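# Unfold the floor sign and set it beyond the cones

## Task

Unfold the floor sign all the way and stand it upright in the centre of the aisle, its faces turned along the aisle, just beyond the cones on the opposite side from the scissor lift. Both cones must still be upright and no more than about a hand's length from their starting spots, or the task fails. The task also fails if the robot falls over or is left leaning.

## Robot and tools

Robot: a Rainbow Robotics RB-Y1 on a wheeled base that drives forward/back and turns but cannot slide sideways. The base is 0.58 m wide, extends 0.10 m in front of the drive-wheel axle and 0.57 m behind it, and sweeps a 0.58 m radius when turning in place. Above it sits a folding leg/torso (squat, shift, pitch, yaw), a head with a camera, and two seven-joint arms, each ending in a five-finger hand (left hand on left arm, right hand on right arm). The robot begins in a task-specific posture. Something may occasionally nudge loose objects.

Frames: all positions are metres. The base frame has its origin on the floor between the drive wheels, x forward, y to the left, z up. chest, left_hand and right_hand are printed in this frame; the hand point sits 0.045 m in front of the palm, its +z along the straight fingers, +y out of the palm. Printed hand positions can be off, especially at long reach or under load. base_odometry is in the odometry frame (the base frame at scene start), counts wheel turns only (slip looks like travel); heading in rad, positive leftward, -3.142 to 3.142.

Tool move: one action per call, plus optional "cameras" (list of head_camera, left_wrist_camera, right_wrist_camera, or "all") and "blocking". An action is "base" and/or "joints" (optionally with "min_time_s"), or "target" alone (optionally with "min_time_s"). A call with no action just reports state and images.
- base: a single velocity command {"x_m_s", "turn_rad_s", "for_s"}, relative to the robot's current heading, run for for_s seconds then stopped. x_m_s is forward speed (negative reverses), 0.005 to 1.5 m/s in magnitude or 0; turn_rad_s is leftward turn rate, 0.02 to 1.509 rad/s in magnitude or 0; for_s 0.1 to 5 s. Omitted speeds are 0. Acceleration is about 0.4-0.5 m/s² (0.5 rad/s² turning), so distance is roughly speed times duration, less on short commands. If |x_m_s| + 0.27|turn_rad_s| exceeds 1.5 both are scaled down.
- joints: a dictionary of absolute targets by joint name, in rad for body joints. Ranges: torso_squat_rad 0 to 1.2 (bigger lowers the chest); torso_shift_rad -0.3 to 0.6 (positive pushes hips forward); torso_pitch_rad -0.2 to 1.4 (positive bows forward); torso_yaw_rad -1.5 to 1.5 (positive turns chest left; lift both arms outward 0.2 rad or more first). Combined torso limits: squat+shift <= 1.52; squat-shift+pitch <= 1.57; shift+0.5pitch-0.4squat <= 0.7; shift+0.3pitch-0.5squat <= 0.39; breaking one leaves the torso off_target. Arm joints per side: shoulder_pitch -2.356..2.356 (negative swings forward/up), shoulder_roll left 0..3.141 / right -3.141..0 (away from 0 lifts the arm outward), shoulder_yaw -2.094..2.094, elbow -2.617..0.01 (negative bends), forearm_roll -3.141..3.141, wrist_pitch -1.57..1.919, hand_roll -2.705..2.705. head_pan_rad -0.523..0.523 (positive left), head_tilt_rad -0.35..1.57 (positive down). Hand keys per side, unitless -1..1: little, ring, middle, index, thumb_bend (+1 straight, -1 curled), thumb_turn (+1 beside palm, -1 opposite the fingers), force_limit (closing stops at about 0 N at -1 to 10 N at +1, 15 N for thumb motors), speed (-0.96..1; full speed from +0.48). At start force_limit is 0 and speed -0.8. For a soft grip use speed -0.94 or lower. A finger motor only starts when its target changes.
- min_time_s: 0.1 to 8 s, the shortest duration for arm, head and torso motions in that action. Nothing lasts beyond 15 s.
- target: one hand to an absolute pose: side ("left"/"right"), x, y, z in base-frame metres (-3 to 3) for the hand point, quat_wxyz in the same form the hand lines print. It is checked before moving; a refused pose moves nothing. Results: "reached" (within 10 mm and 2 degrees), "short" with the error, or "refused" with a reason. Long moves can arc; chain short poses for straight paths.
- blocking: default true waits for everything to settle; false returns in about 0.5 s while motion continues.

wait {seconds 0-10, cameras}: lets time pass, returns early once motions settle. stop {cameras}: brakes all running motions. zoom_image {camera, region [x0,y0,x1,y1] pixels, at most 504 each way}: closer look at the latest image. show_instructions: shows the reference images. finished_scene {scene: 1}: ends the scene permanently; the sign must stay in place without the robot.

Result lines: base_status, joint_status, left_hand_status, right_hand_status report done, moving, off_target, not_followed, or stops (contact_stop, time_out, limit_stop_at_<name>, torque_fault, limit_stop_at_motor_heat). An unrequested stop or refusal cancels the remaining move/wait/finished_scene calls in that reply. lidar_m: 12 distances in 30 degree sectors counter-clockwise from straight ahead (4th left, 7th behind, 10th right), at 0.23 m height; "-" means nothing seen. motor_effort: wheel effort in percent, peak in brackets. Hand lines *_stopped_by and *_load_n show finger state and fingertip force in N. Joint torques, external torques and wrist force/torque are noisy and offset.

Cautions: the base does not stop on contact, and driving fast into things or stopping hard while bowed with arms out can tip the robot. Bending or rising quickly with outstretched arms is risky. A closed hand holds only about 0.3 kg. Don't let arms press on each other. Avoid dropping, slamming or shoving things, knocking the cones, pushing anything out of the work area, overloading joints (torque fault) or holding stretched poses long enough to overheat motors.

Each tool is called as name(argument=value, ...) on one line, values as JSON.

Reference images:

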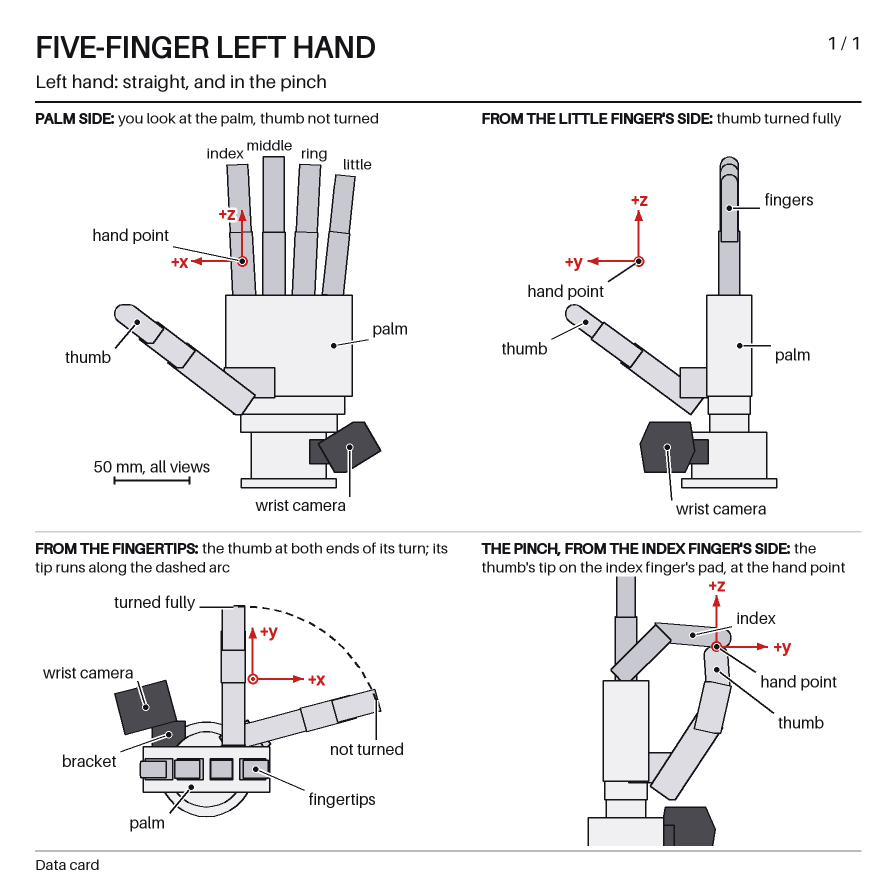

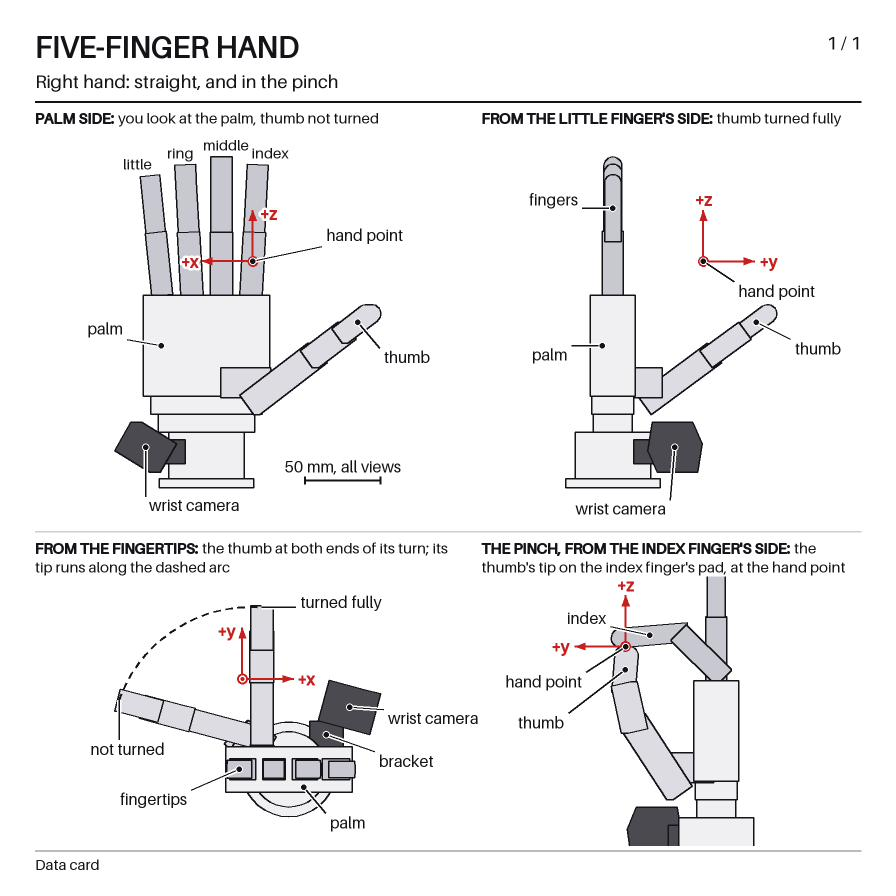

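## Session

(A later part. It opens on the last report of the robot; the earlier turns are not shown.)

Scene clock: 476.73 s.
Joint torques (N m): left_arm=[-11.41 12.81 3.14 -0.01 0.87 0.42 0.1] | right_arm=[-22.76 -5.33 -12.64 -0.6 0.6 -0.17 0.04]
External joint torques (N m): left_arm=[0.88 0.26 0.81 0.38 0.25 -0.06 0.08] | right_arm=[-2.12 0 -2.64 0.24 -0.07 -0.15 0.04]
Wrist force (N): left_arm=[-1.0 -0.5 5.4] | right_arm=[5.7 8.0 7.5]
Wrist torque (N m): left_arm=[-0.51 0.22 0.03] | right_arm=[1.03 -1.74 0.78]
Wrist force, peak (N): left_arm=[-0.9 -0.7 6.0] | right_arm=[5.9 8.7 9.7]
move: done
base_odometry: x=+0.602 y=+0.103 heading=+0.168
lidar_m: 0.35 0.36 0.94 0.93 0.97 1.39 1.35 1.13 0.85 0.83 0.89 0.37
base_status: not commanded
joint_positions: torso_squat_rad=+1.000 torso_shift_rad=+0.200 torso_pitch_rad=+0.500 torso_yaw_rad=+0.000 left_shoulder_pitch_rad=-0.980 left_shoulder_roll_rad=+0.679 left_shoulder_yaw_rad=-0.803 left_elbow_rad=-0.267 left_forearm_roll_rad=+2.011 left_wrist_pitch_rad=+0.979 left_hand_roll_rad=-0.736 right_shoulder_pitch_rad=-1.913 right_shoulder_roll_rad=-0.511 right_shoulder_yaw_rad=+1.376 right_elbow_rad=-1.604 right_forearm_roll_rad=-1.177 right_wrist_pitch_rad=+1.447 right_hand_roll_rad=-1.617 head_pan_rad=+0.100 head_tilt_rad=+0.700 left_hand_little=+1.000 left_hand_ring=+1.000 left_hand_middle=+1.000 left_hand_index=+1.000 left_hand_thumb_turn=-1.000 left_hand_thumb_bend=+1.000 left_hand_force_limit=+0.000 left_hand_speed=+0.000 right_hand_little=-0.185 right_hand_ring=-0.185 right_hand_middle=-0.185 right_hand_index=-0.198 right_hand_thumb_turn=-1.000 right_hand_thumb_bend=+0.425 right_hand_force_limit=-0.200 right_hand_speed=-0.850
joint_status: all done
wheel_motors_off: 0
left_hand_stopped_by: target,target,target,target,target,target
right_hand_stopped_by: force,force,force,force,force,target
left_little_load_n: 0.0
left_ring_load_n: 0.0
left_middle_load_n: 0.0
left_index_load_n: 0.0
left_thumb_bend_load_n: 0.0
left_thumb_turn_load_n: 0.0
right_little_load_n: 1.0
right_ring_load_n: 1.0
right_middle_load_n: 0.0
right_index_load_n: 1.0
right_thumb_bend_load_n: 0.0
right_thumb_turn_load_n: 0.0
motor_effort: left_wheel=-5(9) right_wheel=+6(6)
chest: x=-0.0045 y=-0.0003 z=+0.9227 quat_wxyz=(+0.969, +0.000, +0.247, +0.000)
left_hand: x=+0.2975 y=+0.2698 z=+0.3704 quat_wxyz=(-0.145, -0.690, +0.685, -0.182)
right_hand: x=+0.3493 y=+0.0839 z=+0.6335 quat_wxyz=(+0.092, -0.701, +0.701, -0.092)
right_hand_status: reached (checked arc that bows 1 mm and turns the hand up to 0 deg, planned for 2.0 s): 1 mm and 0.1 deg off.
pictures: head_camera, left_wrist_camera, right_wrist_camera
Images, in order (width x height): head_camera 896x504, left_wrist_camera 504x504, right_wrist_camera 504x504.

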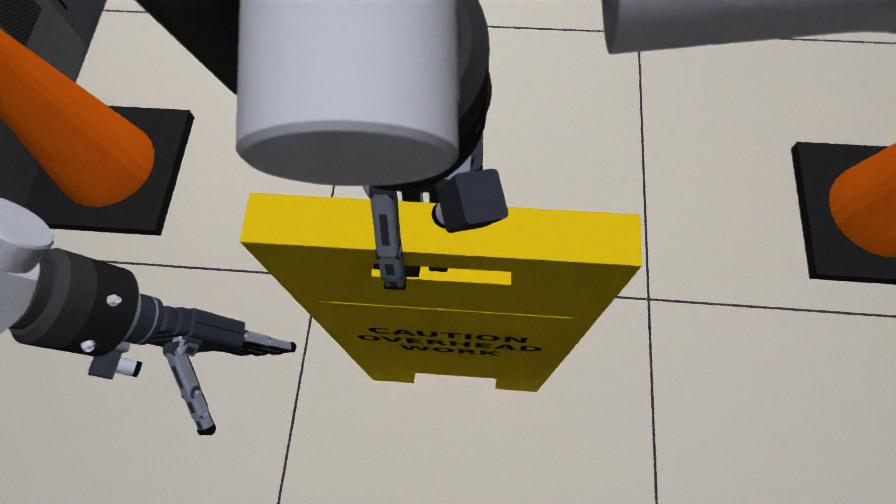

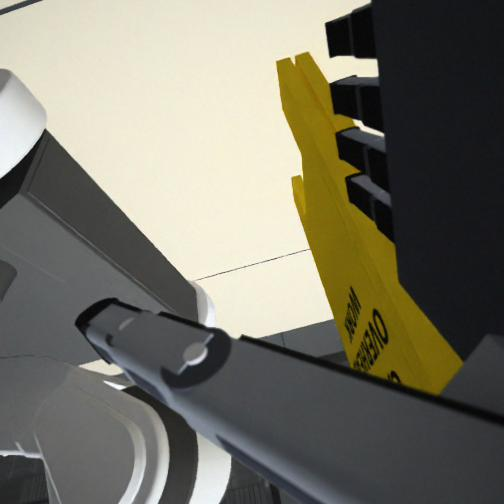

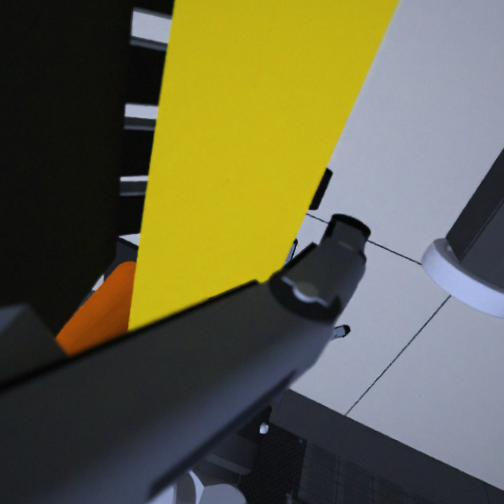

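move(target={"side":"right","x":0.3746,"y":0.0843,"z":0.634,"quat_wxyz":[0.0923,-0.7010,0.7010,-0.0923]}, min_time_s=2.5, cameras=["all"])

zoom_image(camera="left_wrist_camera", region=[240, 30, 480, 400])

Scene clock: 479.77 s.
Joint torques (N m): left_arm=[-11.32 12.95 3.61 -0.17 1.05 0.38 0.03] | right_arm=[-23.57 -5.47 -12.68 -0.4 0.55 -0.15 0.11]
External joint torques (N m): left_arm=[0.96 0.39 1.29 0.22 0.42 -0.09 0.01] | right_arm=[-2.15 0.15 -2.87 0.31 -0.12 -0.09 0.11]
Wrist force (N): left_arm=[-0.9 0.3 5.0] | right_arm=[5.2 8.2 6.9]
Wrist torque (N m): left_arm=[-0.36 0.21 0.00] | right_arm=[1.15 -1.58 0.79]
Wrist force, peak (N): left_arm=[-0.6 0.1 6.2] | right_arm=[6.2 8.8 8.8]
move: done
base_odometry: x=+0.602 y=+0.103 heading=+0.168
lidar_m: 0.35 0.37 0.95 0.93 0.97 1.39 1.35 1.13 0.85 0.83 0.87 0.37
base_status: not commanded
joint_positions: torso_squat_rad=+1.000 torso_shift_rad=+0.200 torso_pitch_rad=+0.500 torso_yaw_rad=+0.000 left_shoulder_pitch_rad=-0.980 left_shoulder_roll_rad=+0.679 left_shoulder_yaw_rad=-0.803 left_elbow_rad=-0.267 left_forearm_roll_rad=+2.011 left_wrist_pitch_rad=+0.979 left_hand_roll_rad=-0.736 right_shoulder_pitch_rad=-1.918 right_shoulder_roll_rad=-0.498 right_shoulder_yaw_rad=+1.368 right_elbow_rad=-1.491 right_forearm_roll_rad=-1.192 right_wrist_pitch_rad=+1.417 right_hand_roll_rad=-1.521 head_pan_rad=+0.100 head_tilt_rad=+0.700 left_hand_little=+1.000 left_hand_ring=+1.000 left_hand_middle=+1.000 left_hand_index=+1.000 left_hand_thumb_turn=-1.000 left_hand_thumb_bend=+1.000 left_hand_force_limit=+0.000 left_hand_speed=+0.000 right_hand_little=-0.185 right_hand_ring=-0.185 right_hand_middle=-0.185 right_hand_index=-0.198 right_hand_thumb_turn=-1.000 right_hand_thumb_bend=+0.425 right_hand_force_limit=-0.200 right_hand_speed=-0.850
joint_status: all done
wheel_motors_off: 0
left_hand_stopped_by: target,target,target,target,target,target
right_hand_stopped_by: force,force,force,force,force,target
left_little_load_n: 0.0
left_ring_load_n: 0.0
left_middle_load_n: 0.0
left_index_load_n: 0.0
left_thumb_bend_load_n: 0.0
left_thumb_turn_load_n: 0.0
right_little_load_n: 0.5
right_ring_load_n: 1.0
right_middle_load_n: 0.0
right_index_load_n: 1.0
right_thumb_bend_load_n: -0.5
right_thumb_turn_load_n: 0.0
motor_effort: left_wheel=-6(8) right_wheel=+6(6)
chest: x=-0.0045 y=-0.0003 z=+0.9227 quat_wxyz=(+0.969, +0.000, +0.247, +0.000)
left_hand: x=+0.2975 y=+0.2698 z=+0.3704 quat_wxyz=(-0.145, -0.690, +0.685, -0.182)
right_hand: x=+0.3743 y=+0.0839 z=+0.6335 quat_wxyz=(+0.092, -0.701, +0.701, -0.092)
right_hand_status: reached (checked arc that bows 2 mm and turns the hand up to 1 deg, planned for 2.5 s): 1 mm and 0.0 deg off.
pictures: head_camera, left_wrist_camera, right_wrist_camera
Images, in order (width x height): head_camera 896x504, left_wrist_camera 504x504, right_wrist_camera 504x504.

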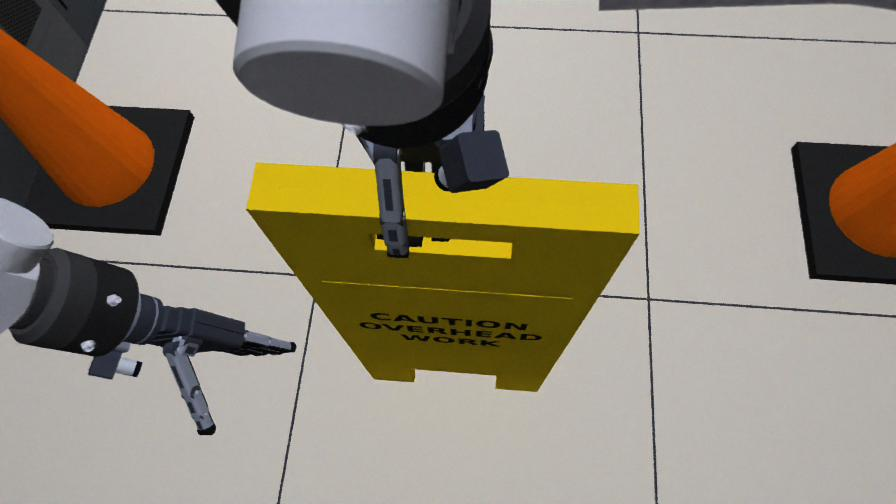

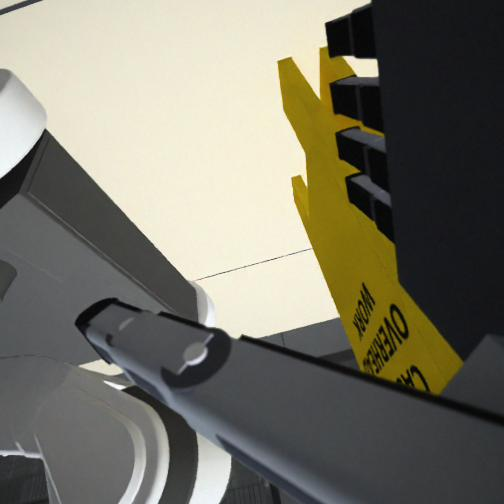

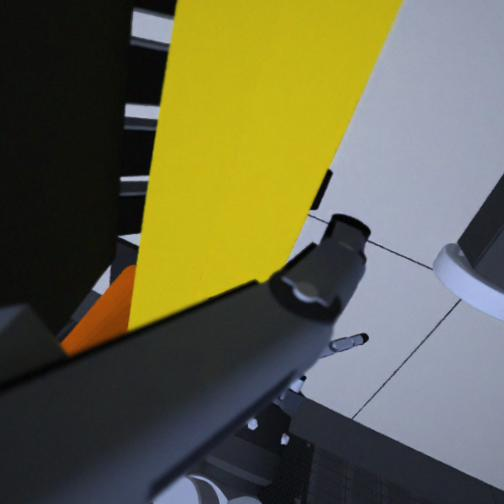

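Scaled by 1.362 from the camera's image (finer frame: 720x720).

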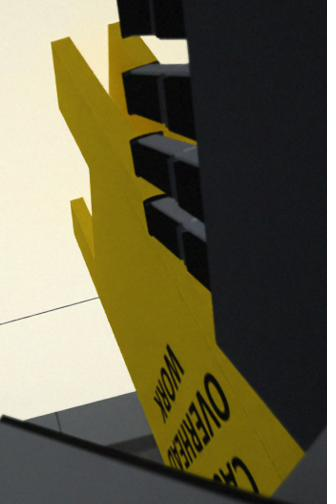

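move(target={"side":"right","x":0.3946,"y":0.0843,"z":0.6335,"quat_wxyz":[0.0923,-0.7010,0.7010,-0.0923]}, min_time_s=2.5, cameras=["all"])

zoom_image(camera="left_wrist_camera", region=[240, 30, 480, 400])

Scene clock: 482.97 s.
Joint torques (N m): left_arm=[-11.38 12.98 2.95 0.06 1.04 0.39 0.06] | right_arm=[-24.04 -5.34 -12.45 -0.43 0.59 -0.42 0.24]
External joint torques (N m): left_arm=[0.91 0.43 0.62 0.45 0.41 -0.08 0.04] | right_arm=[-1.98 0.5 -2.89 0.19 -0.07 -0.31 0.24]
Wrist force (N): left_arm=[0.0 0.0 5.4] | right_arm=[5.4 7.9 7.1]
Wrist torque (N m): left_arm=[-0.46 0.02 0.07] | right_arm=[1.02 -1.31 0.67]
Wrist force, peak (N): left_arm=[-1.0 -0.1 6.1] | right_arm=[6.3 8.7 9.3]
move: done
base_odometry: x=+0.602 y=+0.103 heading=+0.168
lidar_m: 0.36 0.40 0.95 0.92 0.98 1.38 1.35 1.14 0.86 0.83 0.88 0.94
base_status: not commanded
joint_positions: torso_squat_rad=+1.000 torso_shift_rad=+0.200 torso_pitch_rad=+0.500 torso_yaw_rad=+0.000 left_shoulder_pitch_rad=-0.980 left_shoulder_roll_rad=+0.679 left_shoulder_yaw_rad=-0.803 left_elbow_rad=-0.267 left_forearm_roll_rad=+2.011 left_wrist_pitch_rad=+0.979 left_hand_roll_rad=-0.736 right_shoulder_pitch_rad=-1.922 right_shoulder_roll_rad=-0.479 right_shoulder_yaw_rad=+1.362 right_elbow_rad=-1.390 right_forearm_roll_rad=-1.205 right_wrist_pitch_rad=+1.393 right_hand_roll_rad=-1.441 head_pan_rad=+0.100 head_tilt_rad=+0.700 left_hand_little=+1.000 left_hand_ring=+1.000 left_hand_middle=+1.000 left_hand_index=+1.000 left_hand_thumb_turn=-1.000 left_hand_thumb_bend=+1.000 left_hand_force_limit=+0.000 left_hand_speed=+0.000 right_hand_little=-0.185 right_hand_ring=-0.185 right_hand_middle=-0.185 right_hand_index=-0.198 right_hand_thumb_turn=-1.000 right_hand_thumb_bend=+0.425 right_hand_force_limit=-0.200 right_hand_speed=-0.850
joint_status: all done
wheel_motors_off: 0
left_hand_stopped_by: target,target,target,target,target,target
right_hand_stopped_by: force,force,force,force,force,target
left_little_load_n: 0.0
left_ring_load_n: 0.0
left_middle_load_n: 0.0
left_index_load_n: 0.0
left_thumb_bend_load_n: 0.0
left_thumb_turn_load_n: 0.0
right_little_load_n: 0.0
right_ring_load_n: 0.0
right_middle_load_n: 0.0
right_index_load_n: 2.5
right_thumb_bend_load_n: 0.0
right_thumb_turn_load_n: 0.0
motor_effort: left_wheel=-7(9) right_wheel=+6(6)
chest: x=-0.0045 y=-0.0003 z=+0.9227 quat_wxyz=(+0.969, +0.000, +0.247, +0.000)
left_hand: x=+0.2975 y=+0.2698 z=+0.3704 quat_wxyz=(-0.145, -0.690, +0.685, -0.182)
right_hand: x=+0.3944 y=+0.0839 z=+0.6330 quat_wxyz=(+0.092, -0.701, +0.701, -0.092)
right_hand_status: reached (checked arc that bows 2 mm and turns the hand up to 1 deg, planned for 2.5 s): 1 mm and 0.1 deg off.
pictures: head_camera, left_wrist_camera, right_wrist_camera
Images, in order (width x height): head_camera 896x504, left_wrist_camera 504x504, right_wrist_camera 504x504.

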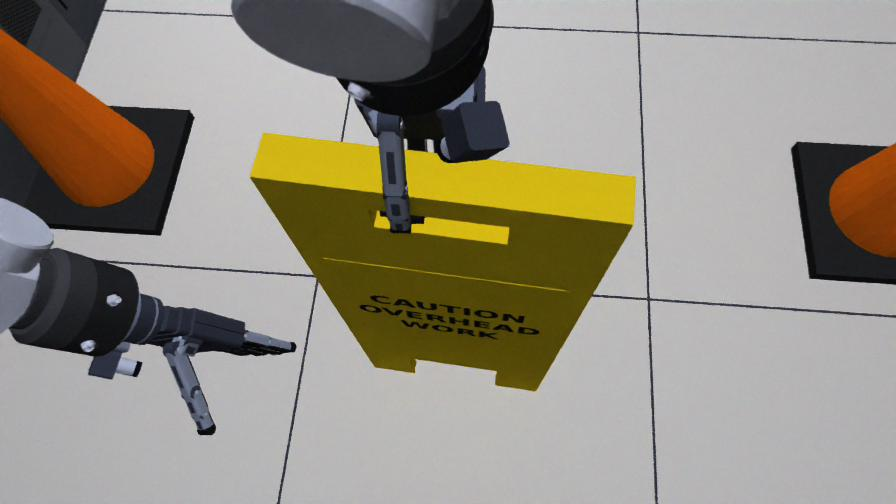

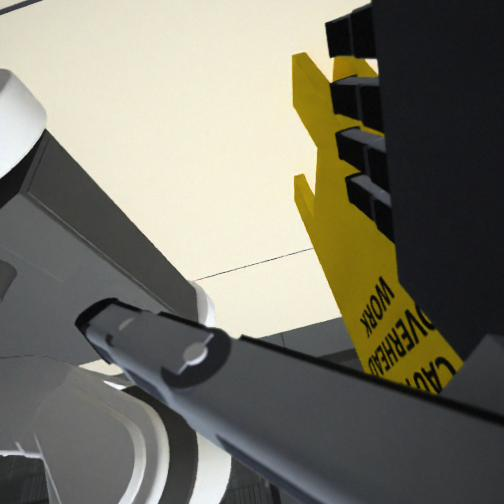

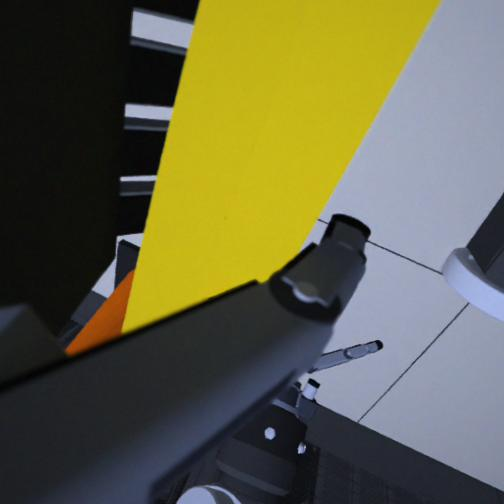

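Scaled by 1.362 from the camera's image (finer frame: 720x720).

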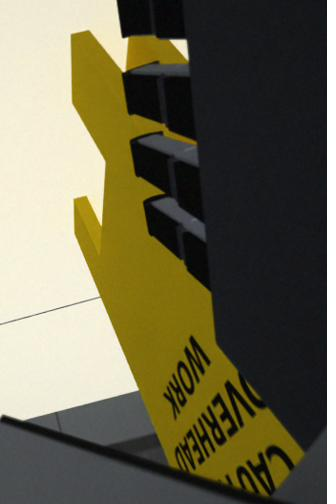

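move(base={"x_m_s":0.02,"for_s":1.0}, joints={"right_shoulder_pitch_rad":-1.918,"right_shoulder_roll_rad":-0.498,"right_shoulder_yaw_rad":1.368,"right_elbow_rad":-1.491,"right_forearm_roll_rad":-1.192,"right_wrist_pitch_rad":1.417,"right_hand_roll_rad":-1.521}, min_time_s=1.0)

move(base={"x_m_s":0.025,"for_s":1.0}, joints={"right_shoulder_pitch_rad":-1.913,"right_shoulder_roll_rad":-0.511,"right_shoulder_yaw_rad":1.376,"right_elbow_rad":-1.604,"right_forearm_roll_rad":-1.177,"right_wrist_pitch_rad":1.447,"right_hand_roll_rad":-1.617}, min_time_s=1.0, cameras=["all"])

Scene clock: 486.40 s.
Joint torques (N m): left_arm=[-10.92 12.57 2.86 -0.23 0.77 0.39 -0.02] | right_arm=[-21.78 -6.79 -9.26 -1.76 0.94 -0.11 -0.24]
External joint torques (N m): left_arm=[1.37 0.02 0.54 0.16 0.15 -0.08 -0.03] | right_arm=[-0.36 -1.17 0.55 -1.04 0.27 -0.04 -0.25]
Wrist force (N): left_arm=[-0.6 -0.2 5.5] | right_arm=[5.0 6.9 5.9]
Wrist torque (N m): left_arm=[-0.46 0.14 0.03] | right_arm=[1.05 -1.34 0.54]
Wrist force, peak (N): left_arm=[-1.0 0.2 6.0] | right_arm=[6.4 8.4 8.5]
move: done
base_odometry: x=+0.622 y=+0.106 heading=+0.168
lidar_m: 0.34 0.38 0.95 0.93 0.98 1.39 1.37 1.12 0.86 0.83 0.88 0.35
base_status: done (sent for 1 of 1 s)
joint_positions: torso_squat_rad=+1.000 torso_shift_rad=+0.200 torso_pitch_rad=+0.500 torso_yaw_rad=+0.000 left_shoulder_pitch_rad=-0.981 left_shoulder_roll_rad=+0.679 left_shoulder_yaw_rad=-0.803 left_elbow_rad=-0.267 left_forearm_roll_rad=+2.011 left_wrist_pitch_rad=+0.979 left_hand_roll_rad=-0.736 right_shoulder_pitch_rad=-1.918 right_shoulder_roll_rad=-0.498 right_shoulder_yaw_rad=+1.368 right_elbow_rad=-1.491 right_forearm_roll_rad=-1.192 right_wrist_pitch_rad=+1.417 right_hand_roll_rad=-1.521 head_pan_rad=+0.100 head_tilt_rad=+0.700 left_hand_little=+1.000 left_hand_ring=+1.000 left_hand_middle=+1.000 left_hand_index=+1.000 left_hand_thumb_turn=-1.000 left_hand_thumb_bend=+1.000 left_hand_force_limit=+0.000 left_hand_speed=+0.000 right_hand_little=-0.185 right_hand_ring=-0.185 right_hand_middle=-0.185 right_hand_index=-0.198 right_hand_thumb_turn=-1.000 right_hand_thumb_bend=+0.425 right_hand_force_limit=-0.200 right_hand_speed=-0.850
joint_status: all done
wheel_motors_off: 0
left_hand_stopped_by: target,target,target,target,target,target
right_hand_stopped_by: force,force,force,force,force,target
left_little_load_n: 0.0
left_ring_load_n: 0.0
left_middle_load_n: 0.0
left_index_load_n: 0.0
left_thumb_bend_load_n: 0.0
left_thumb_turn_load_n: 0.0
right_little_load_n: 0.0
right_ring_load_n: 0.0
right_middle_load_n: 0.0
right_index_load_n: 1.5
right_thumb_bend_load_n: 0.5
right_thumb_turn_load_n: 0.0
motor_effort: left_wheel=-4(10) right_wheel=+2(21)
chest: x=-0.0044 y=-0.0003 z=+0.9227 quat_wxyz=(+0.969, +0.000, +0.248, +0.000)
left_hand: x=+0.2975 y=+0.2698 z=+0.3704 quat_wxyz=(-0.145, -0.690, +0.685, -0.182)
right_hand: x=+0.3744 y=+0.0839 z=+0.6335 quat_wxyz=(+0.092, -0.701, +0.701, -0.092)
pictures: none

Scene clock: 487.90 s.
Joint torques (N m): left_arm=[-10.72 12.63 2.98 -0.45 1.06 0.24 0.17] | right_arm=[-20.96 -6.39 -10.14 -1.59 0.83 -0.29 -0.1]
External joint torques (N m): left_arm=[1.56 0.07 0.65 -0.06 0.44 -0.23 0.16] | right_arm=[-0.33 -1.06 -0.15 -0.74 0.16 -0.27 -0.11]
Wrist force (N): left_arm=[-0.7 0.0 5.2] | right_arm=[4.9 7.5 5.8]
Wrist torque (N m): left_arm=[-0.43 0.17 0.01] | right_arm=[1.11 -1.29 0.57]
Wrist force, peak (N): left_arm=[-0.6 0.1 6.0] | right_arm=[6.5 8.8 8.7]
move: done
base_odometry: x=+0.646 y=+0.110 heading=+0.168
lidar_m: 0.31 0.35 0.95 0.92 0.97 1.39 1.39 1.14 0.86 0.83 0.88 0.33
base_status: done (sent for 1 of 1 s)
joint_positions: torso_squat_rad=+1.000 torso_shift_rad=+0.200 torso_pitch_rad=+0.500 torso_yaw_rad=+0.000 left_shoulder_pitch_rad=-0.981 left_shoulder_roll_rad=+0.679 left_shoulder_yaw_rad=-0.803 left_elbow_rad=-0.267 left_forearm_roll_rad=+2.011 left_wrist_pitch_rad=+0.979 left_hand_roll_rad=-0.736 right_shoulder_pitch_rad=-1.913 right_shoulder_roll_rad=-0.511 right_shoulder_yaw_rad=+1.376 right_elbow_rad=-1.604 right_forearm_roll_rad=-1.177 right_wrist_pitch_rad=+1.447 right_hand_roll_rad=-1.617 head_pan_rad=+0.100 head_tilt_rad=+0.700 left_hand_little=+1.000 left_hand_ring=+1.000 left_hand_middle=+1.000 left_hand_index=+1.000 left_hand_thumb_turn=-1.000 left_hand_thumb_bend=+1.000 left_hand_force_limit=+0.000 left_hand_speed=+0.000 right_hand_little=-0.185 right_hand_ring=-0.185 right_hand_middle=-0.185 right_hand_index=-0.198 right_hand_thumb_turn=-1.000 right_hand_thumb_bend=+0.425 right_hand_force_limit=-0.200 right_hand_speed=-0.850
joint_status: all done
wheel_motors_off: 0
left_hand_stopped_by: target,target,target,target,target,target
right_hand_stopped_by: force,force,force,force,force,target
left_little_load_n: 0.0
left_ring_load_n: 0.0
left_middle_load_n: 0.0
left_index_load_n: 0.0
left_thumb_bend_load_n: 0.0
left_thumb_turn_load_n: 0.0
right_little_load_n: 0.0
right_ring_load_n: 0.0
right_middle_load_n: 0.0
right_index_load_n: 2.0
right_thumb_bend_load_n: 0.0
right_thumb_turn_load_n: 0.0
motor_effort: left_wheel=+0(13) right_wheel=+0(21)
chest: x=-0.0044 y=-0.0003 z=+0.9227 quat_wxyz=(+0.969, +0.000, +0.248, +0.000)
left_hand: x=+0.2975 y=+0.2698 z=+0.3704 quat_wxyz=(-0.145, -0.690, +0.685, -0.182)
right_hand: x=+0.3492 y=+0.0839 z=+0.6334 quat_wxyz=(+0.092, -0.701, +0.701, -0.092)
pictures: head_camera, left_wrist_camera, right_wrist_camera
Images, in order (width x height): head_camera 896x504, left_wrist_camera 504x504, right_wrist_camera 504x504.

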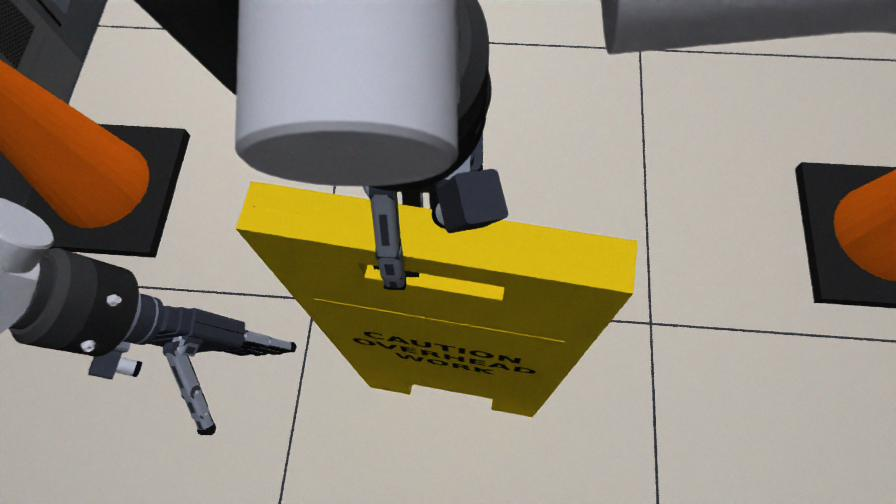

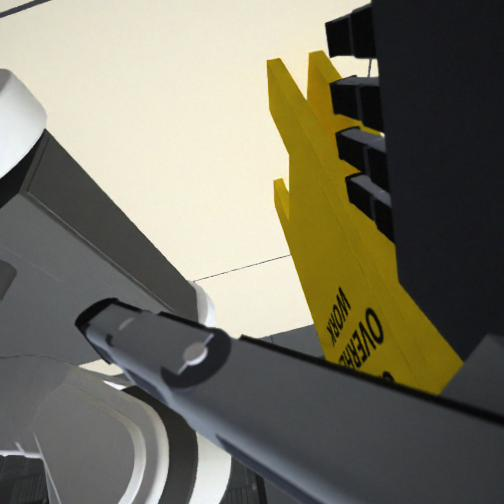

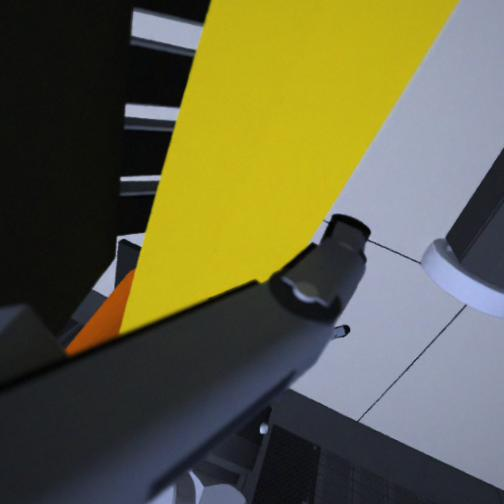

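move(target={"side":"left","x":0.333,"y":0.24,"z":0.41,"quat_wxyz":[0.1923,0.6463,-0.7177,0.1731]}, min_time_s=2, cameras=["head_camera","left_wrist_camera"])

Scene clock: 491.10 s.
Joint torques (N m): left_arm=[-14.8 11.43 -0.3 -0.7 0.35 0.59 0.45] | right_arm=[-20.96 -6.07 -9.83 -1.67 0.84 -0.2 -0.24]
External joint torques (N m): left_arm=[0.22 -0.35 -2.85 0.07 -0.36 0.12 0.44] | right_arm=[-0.32 -0.75 0.16 -0.82 0.17 -0.18 -0.24]
Wrist force (N): left_arm=[-1.2 -0.2 4.9] | right_arm=[4.8 6.8 5.6]
Wrist torque (N m): left_arm=[-0.46 0.21 0.03] | right_arm=[1.08 -1.31 0.55]
Wrist force, peak (N): left_arm=[-0.6 -0.5 6.4] | right_arm=[5.5 7.6 6.4]
move: short
base_odometry: x=+0.646 y=+0.110 heading=+0.168
lidar_m: 0.32 0.35 0.94 0.92 0.98 1.37 1.39 1.14 0.85 0.83 0.89 0.33
base_status: not commanded
joint_positions: torso_squat_rad=+1.000 torso_shift_rad=+0.200 torso_pitch_rad=+0.500 torso_yaw_rad=+0.000 left_shoulder_pitch_rad=-1.126 left_shoulder_roll_rad=+0.667 left_shoulder_yaw_rad=-0.864 left_elbow_rad=-0.267 left_forearm_roll_rad=+1.949 left_wrist_pitch_rad=+1.086 left_hand_roll_rad=-0.664 right_shoulder_pitch_rad=-1.913 right_shoulder_roll_rad=-0.511 right_shoulder_yaw_rad=+1.376 right_elbow_rad=-1.604 right_forearm_roll_rad=-1.177 right_wrist_pitch_rad=+1.447 right_hand_roll_rad=-1.617 head_pan_rad=+0.100 head_tilt_rad=+0.700 left_hand_little=+1.000 left_hand_ring=+1.000 left_hand_middle=+1.000 left_hand_index=+1.000 left_hand_thumb_turn=-1.000 left_hand_thumb_bend=+1.000 left_hand_force_limit=+0.000 left_hand_speed=+0.000 right_hand_little=-0.185 right_hand_ring=-0.185 right_hand_middle=-0.185 right_hand_index=-0.198 right_hand_thumb_turn=-1.000 right_hand_thumb_bend=+0.425 right_hand_force_limit=-0.200 right_hand_speed=-0.850
joint_status: all done
wheel_motors_off: 0
left_hand_stopped_by: target,target,target,target,target,target
right_hand_stopped_by: force,force,force,force,force,target
left_little_load_n: 0.0
left_ring_load_n: 0.0
left_middle_load_n: 0.0
left_index_load_n: 0.0
left_thumb_bend_load_n: 0.0
left_thumb_turn_load_n: 0.0
right_little_load_n: 0.0
right_ring_load_n: 0.0
right_middle_load_n: 0.0
right_index_load_n: 2.0
right_thumb_bend_load_n: 0.0
right_thumb_turn_load_n: 0.0
motor_effort: left_wheel=-2(6) right_wheel=+0(1)
chest: x=-0.0044 y=-0.0003 z=+0.9227 quat_wxyz=(+0.969, +0.000, +0.248, +0.000)
left_hand: x=+0.3326 y=+0.2399 z=+0.4104 quat_wxyz=(-0.169, -0.651, +0.719, -0.175)
left_hand_status: short (checked arc that bows 4 mm and turns the hand up to 7 deg, as near as the solve gets, planned for 2.0 s): 1 mm and 2.7 deg off. The place is met; only the turn is off.
right_hand: x=+0.3492 y=+0.0839 z=+0.6334 quat_wxyz=(+0.092, -0.701, +0.701, -0.092)
Images, in order (width x height): head_camera 896x504, left_wrist_camera 504x504.

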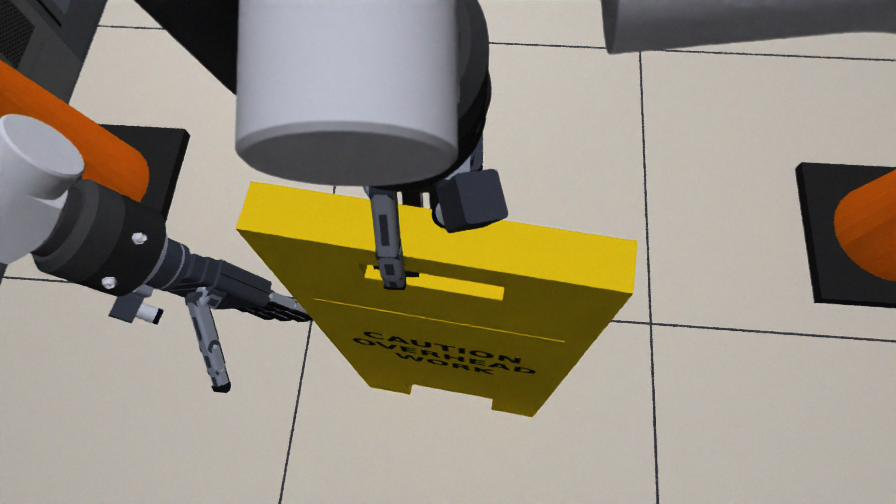

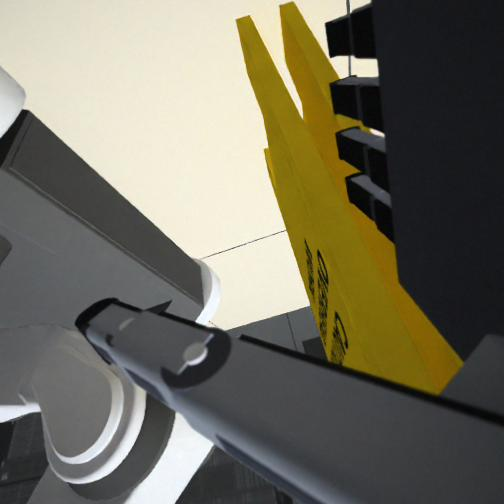

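zoom_image(camera="head_camera", region=[170, 200, 420, 400])

zoom_image(camera="left_wrist_camera", region=[220, 0, 470, 400])

Scaled by 2.016 from the camera's image (finer frame: 1280x720).

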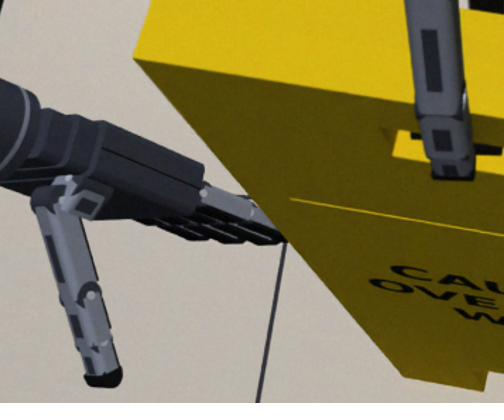

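Scaled by 1.260 from the camera's image (finer frame: 720x720).

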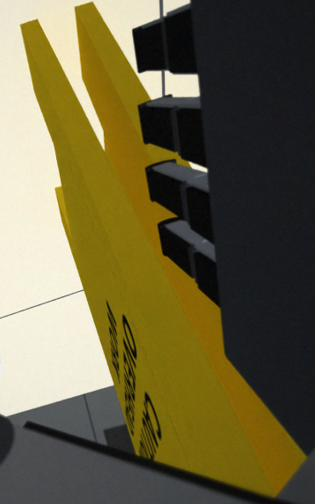

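move(target={"side":"left","x":0.331,"y":0.21,"z":0.41,"quat_wxyz":[0.1923,0.6463,-0.7177,0.1731]}, min_time_s=1.2)

move(target={"side":"left","x":0.330,"y":0.19,"z":0.41,"quat_wxyz":[0.1923,0.6463,-0.7177,0.1731]}, min_time_s=1.2, cameras=["head_camera","left_wrist_camera"])

zoom_image(camera="left_wrist_camera", region=[220, 0, 470, 400])

Scene clock: 493.33 s.
Joint torques (N m): left_arm=[-15.57 10.23 -0.52 -1.13 0.26 0.56 0.67] | right_arm=[-20.73 -6.12 -9.83 -1.63 0.85 -0.12 -0.22]
External joint torques (N m): left_arm=[-0.12 -0.6 -3.05 -0.12 -0.48 0.05 0.65] | right_arm=[-0.09 -0.8 0.16 -0.79 0.18 -0.1 -0.22]
Wrist force (N): left_arm=[-0.7 -0.4 6.0] | right_arm=[5.2 7.1 5.1]
Wrist torque (N m): left_arm=[-0.50 0.13 0.08] | right_arm=[1.08 -1.40 0.56]
Wrist force, peak (N): left_arm=[-0.7 -0.5 6.3] | right_arm=[5.8 7.7 5.7]
move: done
base_odometry: x=+0.646 y=+0.110 heading=+0.168
lidar_m: 0.31 0.35 0.94 0.92 0.97 1.39 1.39 1.13 0.85 0.83 0.88 0.33
base_status: not commanded
joint_positions: torso_squat_rad=+1.000 torso_shift_rad=+0.200 torso_pitch_rad=+0.500 torso_yaw_rad=+0.000 left_shoulder_pitch_rad=-1.145 left_shoulder_roll_rad=+0.621 left_shoulder_yaw_rad=-0.877 left_elbow_rad=-0.267 left_forearm_roll_rad=+1.939 left_wrist_pitch_rad=+1.089 left_hand_roll_rad=-0.622 right_shoulder_pitch_rad=-1.913 right_shoulder_roll_rad=-0.511 right_shoulder_yaw_rad=+1.376 right_elbow_rad=-1.604 right_forearm_roll_rad=-1.177 right_wrist_pitch_rad=+1.447 right_hand_roll_rad=-1.617 head_pan_rad=+0.100 head_tilt_rad=+0.700 left_hand_little=+1.000 left_hand_ring=+1.000 left_hand_middle=+1.000 left_hand_index=+1.000 left_hand_thumb_turn=-1.000 left_hand_thumb_bend=+1.000 left_hand_force_limit=+0.000 left_hand_speed=+0.000 right_hand_little=-0.185 right_hand_ring=-0.185 right_hand_middle=-0.185 right_hand_index=-0.198 right_hand_thumb_turn=-1.000 right_hand_thumb_bend=+0.425 right_hand_force_limit=-0.200 right_hand_speed=-0.850
joint_status: all done
wheel_motors_off: 0
left_hand_stopped_by: target,target,target,target,target,target
right_hand_stopped_by: force,force,force,force,force,target
left_little_load_n: 0.0
left_ring_load_n: 0.0
left_middle_load_n: 0.0
left_index_load_n: 0.0
left_thumb_bend_load_n: 0.0
left_thumb_turn_load_n: 0.0
right_little_load_n: 0.0
right_ring_load_n: 0.0
right_middle_load_n: 0.0
right_index_load_n: 2.0
right_thumb_bend_load_n: 0.0
right_thumb_turn_load_n: 0.0
motor_effort: left_wheel=+1(4) right_wheel=+0(1)
chest: x=-0.0044 y=-0.0003 z=+0.9227 quat_wxyz=(+0.969, +0.000, +0.248, +0.000)
left_hand: x=+0.3308 y=+0.2100 z=+0.4103 quat_wxyz=(-0.187, -0.648, +0.718, -0.174)
left_hand_status: reached (checked arc that bows 1 mm and turns the hand up to 2 deg, planned for 1.2 s): 0 mm and 0.7 deg off.
right_hand: x=+0.3492 y=+0.0839 z=+0.6334 quat_wxyz=(+0.092, -0.701, +0.701, -0.092)
pictures: none

Scene clock: 494.87 s.
Joint torques (N m): left_arm=[-15.26 9.8 -0.27 -2.2 0.23 0.12 0.53] | right_arm=[-20.9 -6.31 -10.25 -1.33 0.91 -0.25 -0.1]
External joint torques (N m): left_arm=[0.47 -0.43 -2.84 -1.01 -0.53 -0.39 0.52] | right_arm=[-0.27 -0.98 -0.26 -0.49 0.24 -0.23 -0.1]
Wrist force (N): left_arm=[-1.2 -0.7 5.4] | right_arm=[5.5 7.2 5.6]
Wrist torque (N m): left_arm=[-0.54 0.23 0.09] | right_arm=[1.08 -1.48 0.59]
Wrist force, peak (N): left_arm=[-1.3 -0.8 6.0] | right_arm=[5.4 7.3 6.2]
move: done
base_odometry: x=+0.646 y=+0.110 heading=+0.168
lidar_m: 0.32 0.35 0.94 0.91 0.97 1.38 1.39 1.14 0.85 0.83 0.87 0.33
base_status: not commanded
joint_positions: torso_squat_rad=+1.000 torso_shift_rad=+0.200 torso_pitch_rad=+0.500 torso_yaw_rad=+0.000 left_shoulder_pitch_rad=-1.156 left_shoulder_roll_rad=+0.593 left_shoulder_yaw_rad=-0.887 left_elbow_rad=-0.274 left_forearm_roll_rad=+1.931 left_wrist_pitch_rad=+1.085 left_hand_roll_rad=-0.589 right_shoulder_pitch_rad=-1.913 right_shoulder_roll_rad=-0.511 right_shoulder_yaw_rad=+1.376 right_elbow_rad=-1.604 right_forearm_roll_rad=-1.177 right_wrist_pitch_rad=+1.447 right_hand_roll_rad=-1.617 head_pan_rad=+0.100 head_tilt_rad=+0.700 left_hand_little=+1.000 left_hand_ring=+1.000 left_hand_middle=+1.000 left_hand_index=+1.000 left_hand_thumb_turn=-1.000 left_hand_thumb_bend=+1.000 left_hand_force_limit=+0.000 left_hand_speed=+0.000 right_hand_little=-0.185 right_hand_ring=-0.185 right_hand_middle=-0.185 right_hand_index=-0.198 right_hand_thumb_turn=-1.000 right_hand_thumb_bend=+0.425 right_hand_force_limit=-0.200 right_hand_speed=-0.850
joint_status: all done
wheel_motors_off: 0
left_hand_stopped_by: target,target,target,target,target,target
right_hand_stopped_by: force,force,force,force,force,target
left_little_load_n: 0.0
left_ring_load_n: 0.0
left_middle_load_n: 0.0
left_index_load_n: 0.0
left_thumb_bend_load_n: 0.0
left_thumb_turn_load_n: 0.0
right_little_load_n: 0.0
right_ring_load_n: 0.0
right_middle_load_n: 0.0
right_index_load_n: 2.0
right_thumb_bend_load_n: 0.0
right_thumb_turn_load_n: 0.0
motor_effort: left_wheel=+1(3) right_wheel=+0(1)
chest: x=-0.0044 y=-0.0003 z=+0.9227 quat_wxyz=(+0.969, +0.000, +0.248, +0.000)
left_hand: x=+0.3299 y=+0.1904 z=+0.4102 quat_wxyz=(-0.196, -0.646, +0.717, -0.173)
left_hand_status: reached (checked arc that bows 0 mm and turns the hand up to 1 deg, planned for 1.2 s): 0 mm and 0.5 deg off.
right_hand: x=+0.3492 y=+0.0839 z=+0.6334 quat_wxyz=(+0.092, -0.701, +0.701, -0.092)
Images, in order (width x height): head_camera 896x504, left_wrist_camera 504x504.

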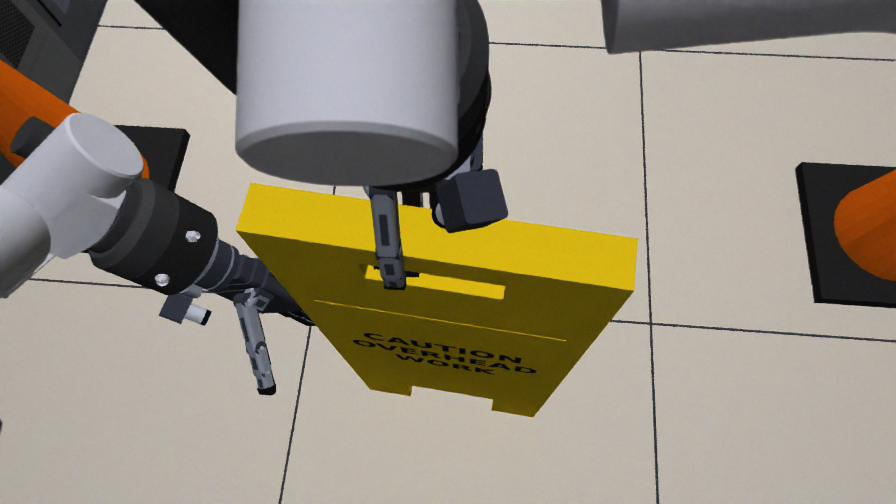

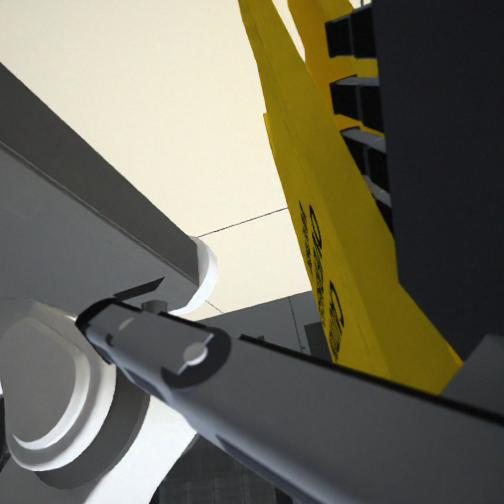

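Scaled by 1.260 from the camera's image (finer frame: 720x720).

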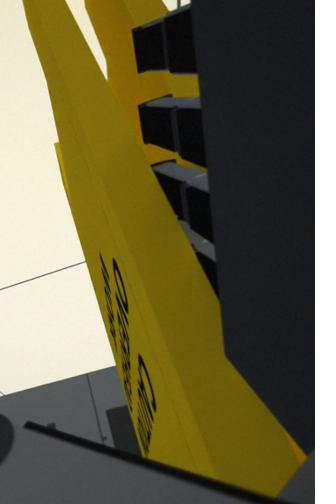

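move(target={"side":"right","x":0.3496,"y":0.0843,"z":0.642,"quat_wxyz":[0.0923,-0.7010,0.7010,-0.0923]}, min_time_s=1.5)

move(target={"side":"left","x":0.316,"y":0.174,"z":0.41,"quat_wxyz":[0.1879,0.665,-0.7007,0.1782]}, min_time_s=1.5, cameras=["all"])

Scene clock: 497.67 s.
Joint torques (N m): left_arm=[-15.61 9.13 -0.38 -2.29 0.53 0.18 0.35] | right_arm=[-23.79 -7.03 -13.63 -1.69 0.75 -0.04 -0.03]
External joint torques (N m): left_arm=[0.12 -1.09 -2.95 -1.09 -0.23 -0.34 0.34] | right_arm=[-3.14 -1.61 -3.61 -0.93 0.08 -0.03 -0.04]
Wrist force (N): left_arm=[-1.1 -0.6 5.2] | right_arm=[6.3 8.6 9.6]
Wrist torque (N m): left_arm=[-0.43 0.16 0.07] | right_arm=[1.05 -1.69 0.76]
Wrist force, peak (N): left_arm=[-1.1 -0.6 6.1] | right_arm=[6.9 9.4 9.7]
move: done
base_odometry: x=+0.646 y=+0.110 heading=+0.168
lidar_m: 0.32 0.35 0.94 0.93 0.96 1.38 1.39 1.13 0.86 0.83 0.88 0.94
base_status: not commanded
joint_positions: torso_squat_rad=+1.000 torso_shift_rad=+0.200 torso_pitch_rad=+0.500 torso_yaw_rad=+0.000 left_shoulder_pitch_rad=-1.156 left_shoulder_roll_rad=+0.593 left_shoulder_yaw_rad=-0.887 left_elbow_rad=-0.274 left_forearm_roll_rad=+1.931 left_wrist_pitch_rad=+1.085 left_hand_roll_rad=-0.589 right_shoulder_pitch_rad=-1.925 right_shoulder_roll_rad=-0.517 right_shoulder_yaw_rad=+1.365 right_elbow_rad=-1.611 right_forearm_roll_rad=-1.191 right_wrist_pitch_rad=+1.460 right_hand_roll_rad=-1.615 head_pan_rad=+0.100 head_tilt_rad=+0.700 left_hand_little=+1.000 left_hand_ring=+1.000 left_hand_middle=+1.000 left_hand_index=+1.000 left_hand_thumb_turn=-1.000 left_hand_thumb_bend=+1.000 left_hand_force_limit=+0.000 left_hand_speed=+0.000 right_hand_little=-0.185 right_hand_ring=-0.185 right_hand_middle=-0.185 right_hand_index=-0.198 right_hand_thumb_turn=-1.000 right_hand_thumb_bend=+0.425 right_hand_force_limit=-0.200 right_hand_speed=-0.850
joint_status: all done
wheel_motors_off: 0
left_hand_stopped_by: target,target,target,target,target,target
right_hand_stopped_by: force,force,force,force,force,target
left_little_load_n: 0.0
left_ring_load_n: 0.0
left_middle_load_n: 0.0
left_index_load_n: 0.0
left_thumb_bend_load_n: 0.0
left_thumb_turn_load_n: 0.0
right_little_load_n: 1.5
right_ring_load_n: 1.5
right_middle_load_n: 0.5
right_index_load_n: 1.5
right_thumb_bend_load_n: 1.0
right_thumb_turn_load_n: 0.0
motor_effort: left_wheel=+1(5) right_wheel=+0(1)
chest: x=-0.0044 y=-0.0003 z=+0.9227 quat_wxyz=(+0.969, +0.000, +0.248, +0.000)
left_hand: x=+0.3299 y=+0.1904 z=+0.4102 quat_wxyz=(-0.196, -0.646, +0.718, -0.173)
right_hand: x=+0.3492 y=+0.0840 z=+0.6411 quat_wxyz=(+0.092, -0.701, +0.701, -0.092)
right_hand_status: reached (checked arc that bows 0 mm and turns the hand up to 0 deg, planned for 1.5 s): 1 mm and 0.1 deg off.
pictures: none

Scene clock: 499.50 s.
Joint torques (N m): left_arm=[-13.05 8.83 2.34 -3.97 1.06 0.22 0.23] | right_arm=[-23.52 -5.91 -13.5 -1.79 0.85 -1.17 -0.17]
External joint torques (N m): left_arm=[0.98 -2 -2.76 -1.82 0.26 -0.04 0.21] | right_arm=[-2.87 -0.49 -3.47 -1.03 0.18 -1.17 -0.17]
Wrist force (N): left_arm=[-2.6 -0.5 3.5] | right_arm=[8.2 8.4 9.2]
Wrist torque (N m): left_arm=[-0.25 0.19 -0.06] | right_arm=[1.00 -1.45 0.74]
Wrist force, peak (N): left_arm=[-4.6 -1.2 4.7] | right_arm=[9.1 9.3 10.9]
move: done
base_odometry: x=+0.646 y=+0.110 heading=+0.168
lidar_m: 0.33 0.34 0.95 0.92 0.98 1.38 1.39 1.14 0.86 0.83 0.88 0.36
base_status: not commanded
joint_positions: torso_squat_rad=+1.000 torso_shift_rad=+0.200 torso_pitch_rad=+0.500 torso_yaw_rad=+0.000 left_shoulder_pitch_rad=-1.003 left_shoulder_roll_rad=+0.759 left_shoulder_yaw_rad=-0.926 left_elbow_rad=-0.745 left_forearm_roll_rad=+1.882 left_wrist_pitch_rad=+0.932 left_hand_roll_rad=-0.296 right_shoulder_pitch_rad=-1.925 right_shoulder_roll_rad=-0.517 right_shoulder_yaw_rad=+1.365 right_elbow_rad=-1.612 right_forearm_roll_rad=-1.191 right_wrist_pitch_rad=+1.460 right_hand_roll_rad=-1.615 head_pan_rad=+0.100 head_tilt_rad=+0.700 left_hand_little=+1.000 left_hand_ring=+1.000 left_hand_middle=+1.000 left_hand_index=+1.000 left_hand_thumb_turn=-1.000 left_hand_thumb_bend=+1.000 left_hand_force_limit=+0.000 left_hand_speed=+0.000 right_hand_little=-0.185 right_hand_ring=-0.185 right_hand_middle=-0.185 right_hand_index=-0.198 right_hand_thumb_turn=-1.000 right_hand_thumb_bend=+0.425 right_hand_force_limit=-0.200 right_hand_speed=-0.850
joint_status: all done
wheel_motors_off: 0
left_hand_stopped_by: target,target,target,target,target,target
right_hand_stopped_by: force,force,force,force,force,target
left_little_load_n: 0.0
left_ring_load_n: 0.0
left_middle_load_n: 0.0
left_index_load_n: 0.0
left_thumb_bend_load_n: 0.0
left_thumb_turn_load_n: 0.0
right_little_load_n: 0.5
right_ring_load_n: 0.5
right_middle_load_n: 0.0
right_index_load_n: 3.5
right_thumb_bend_load_n: 0.0
right_thumb_turn_load_n: 0.0
motor_effort: left_wheel=+0(4) right_wheel=+0(1)
chest: x=-0.0044 y=-0.0003 z=+0.9227 quat_wxyz=(+0.969, +0.000, +0.248, +0.000)
left_hand: x=+0.3158 y=+0.1738 z=+0.4104 quat_wxyz=(-0.194, -0.663, +0.700, -0.179)
left_hand_status: reached (checked arc that bows 16 mm and turns the hand up to 3 deg, planned for 1.5 s): 1 mm and 0.8 deg off.
right_hand: x=+0.3493 y=+0.0839 z=+0.6412 quat_wxyz=(+0.091, -0.701, +0.701, -0.092)
pictures: head_camera, left_wrist_camera, right_wrist_camera
Images, in order (width x height): head_camera 896x504, left_wrist_camera 504x504, right_wrist_camera 504x504.

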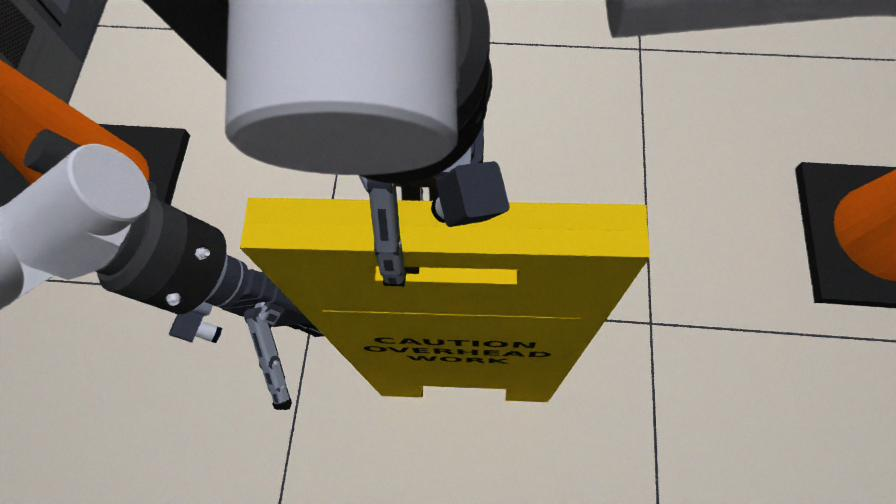

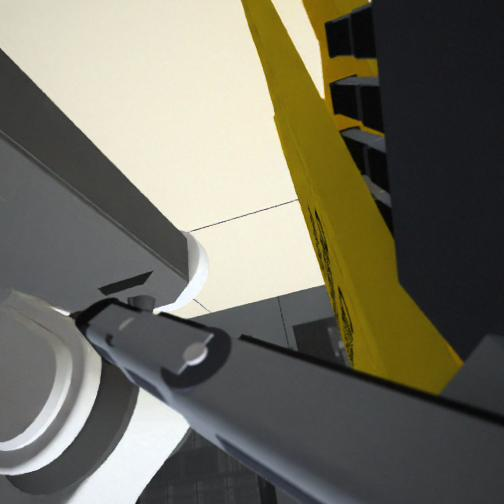

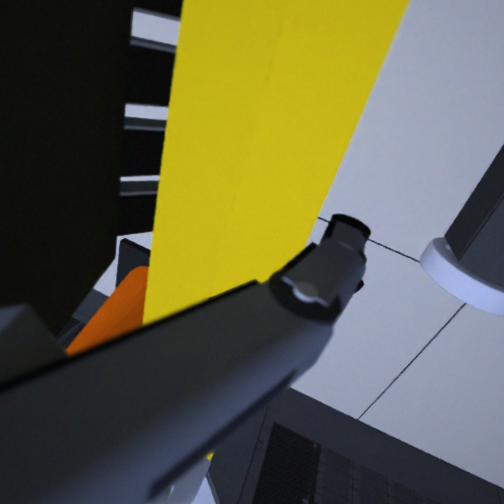

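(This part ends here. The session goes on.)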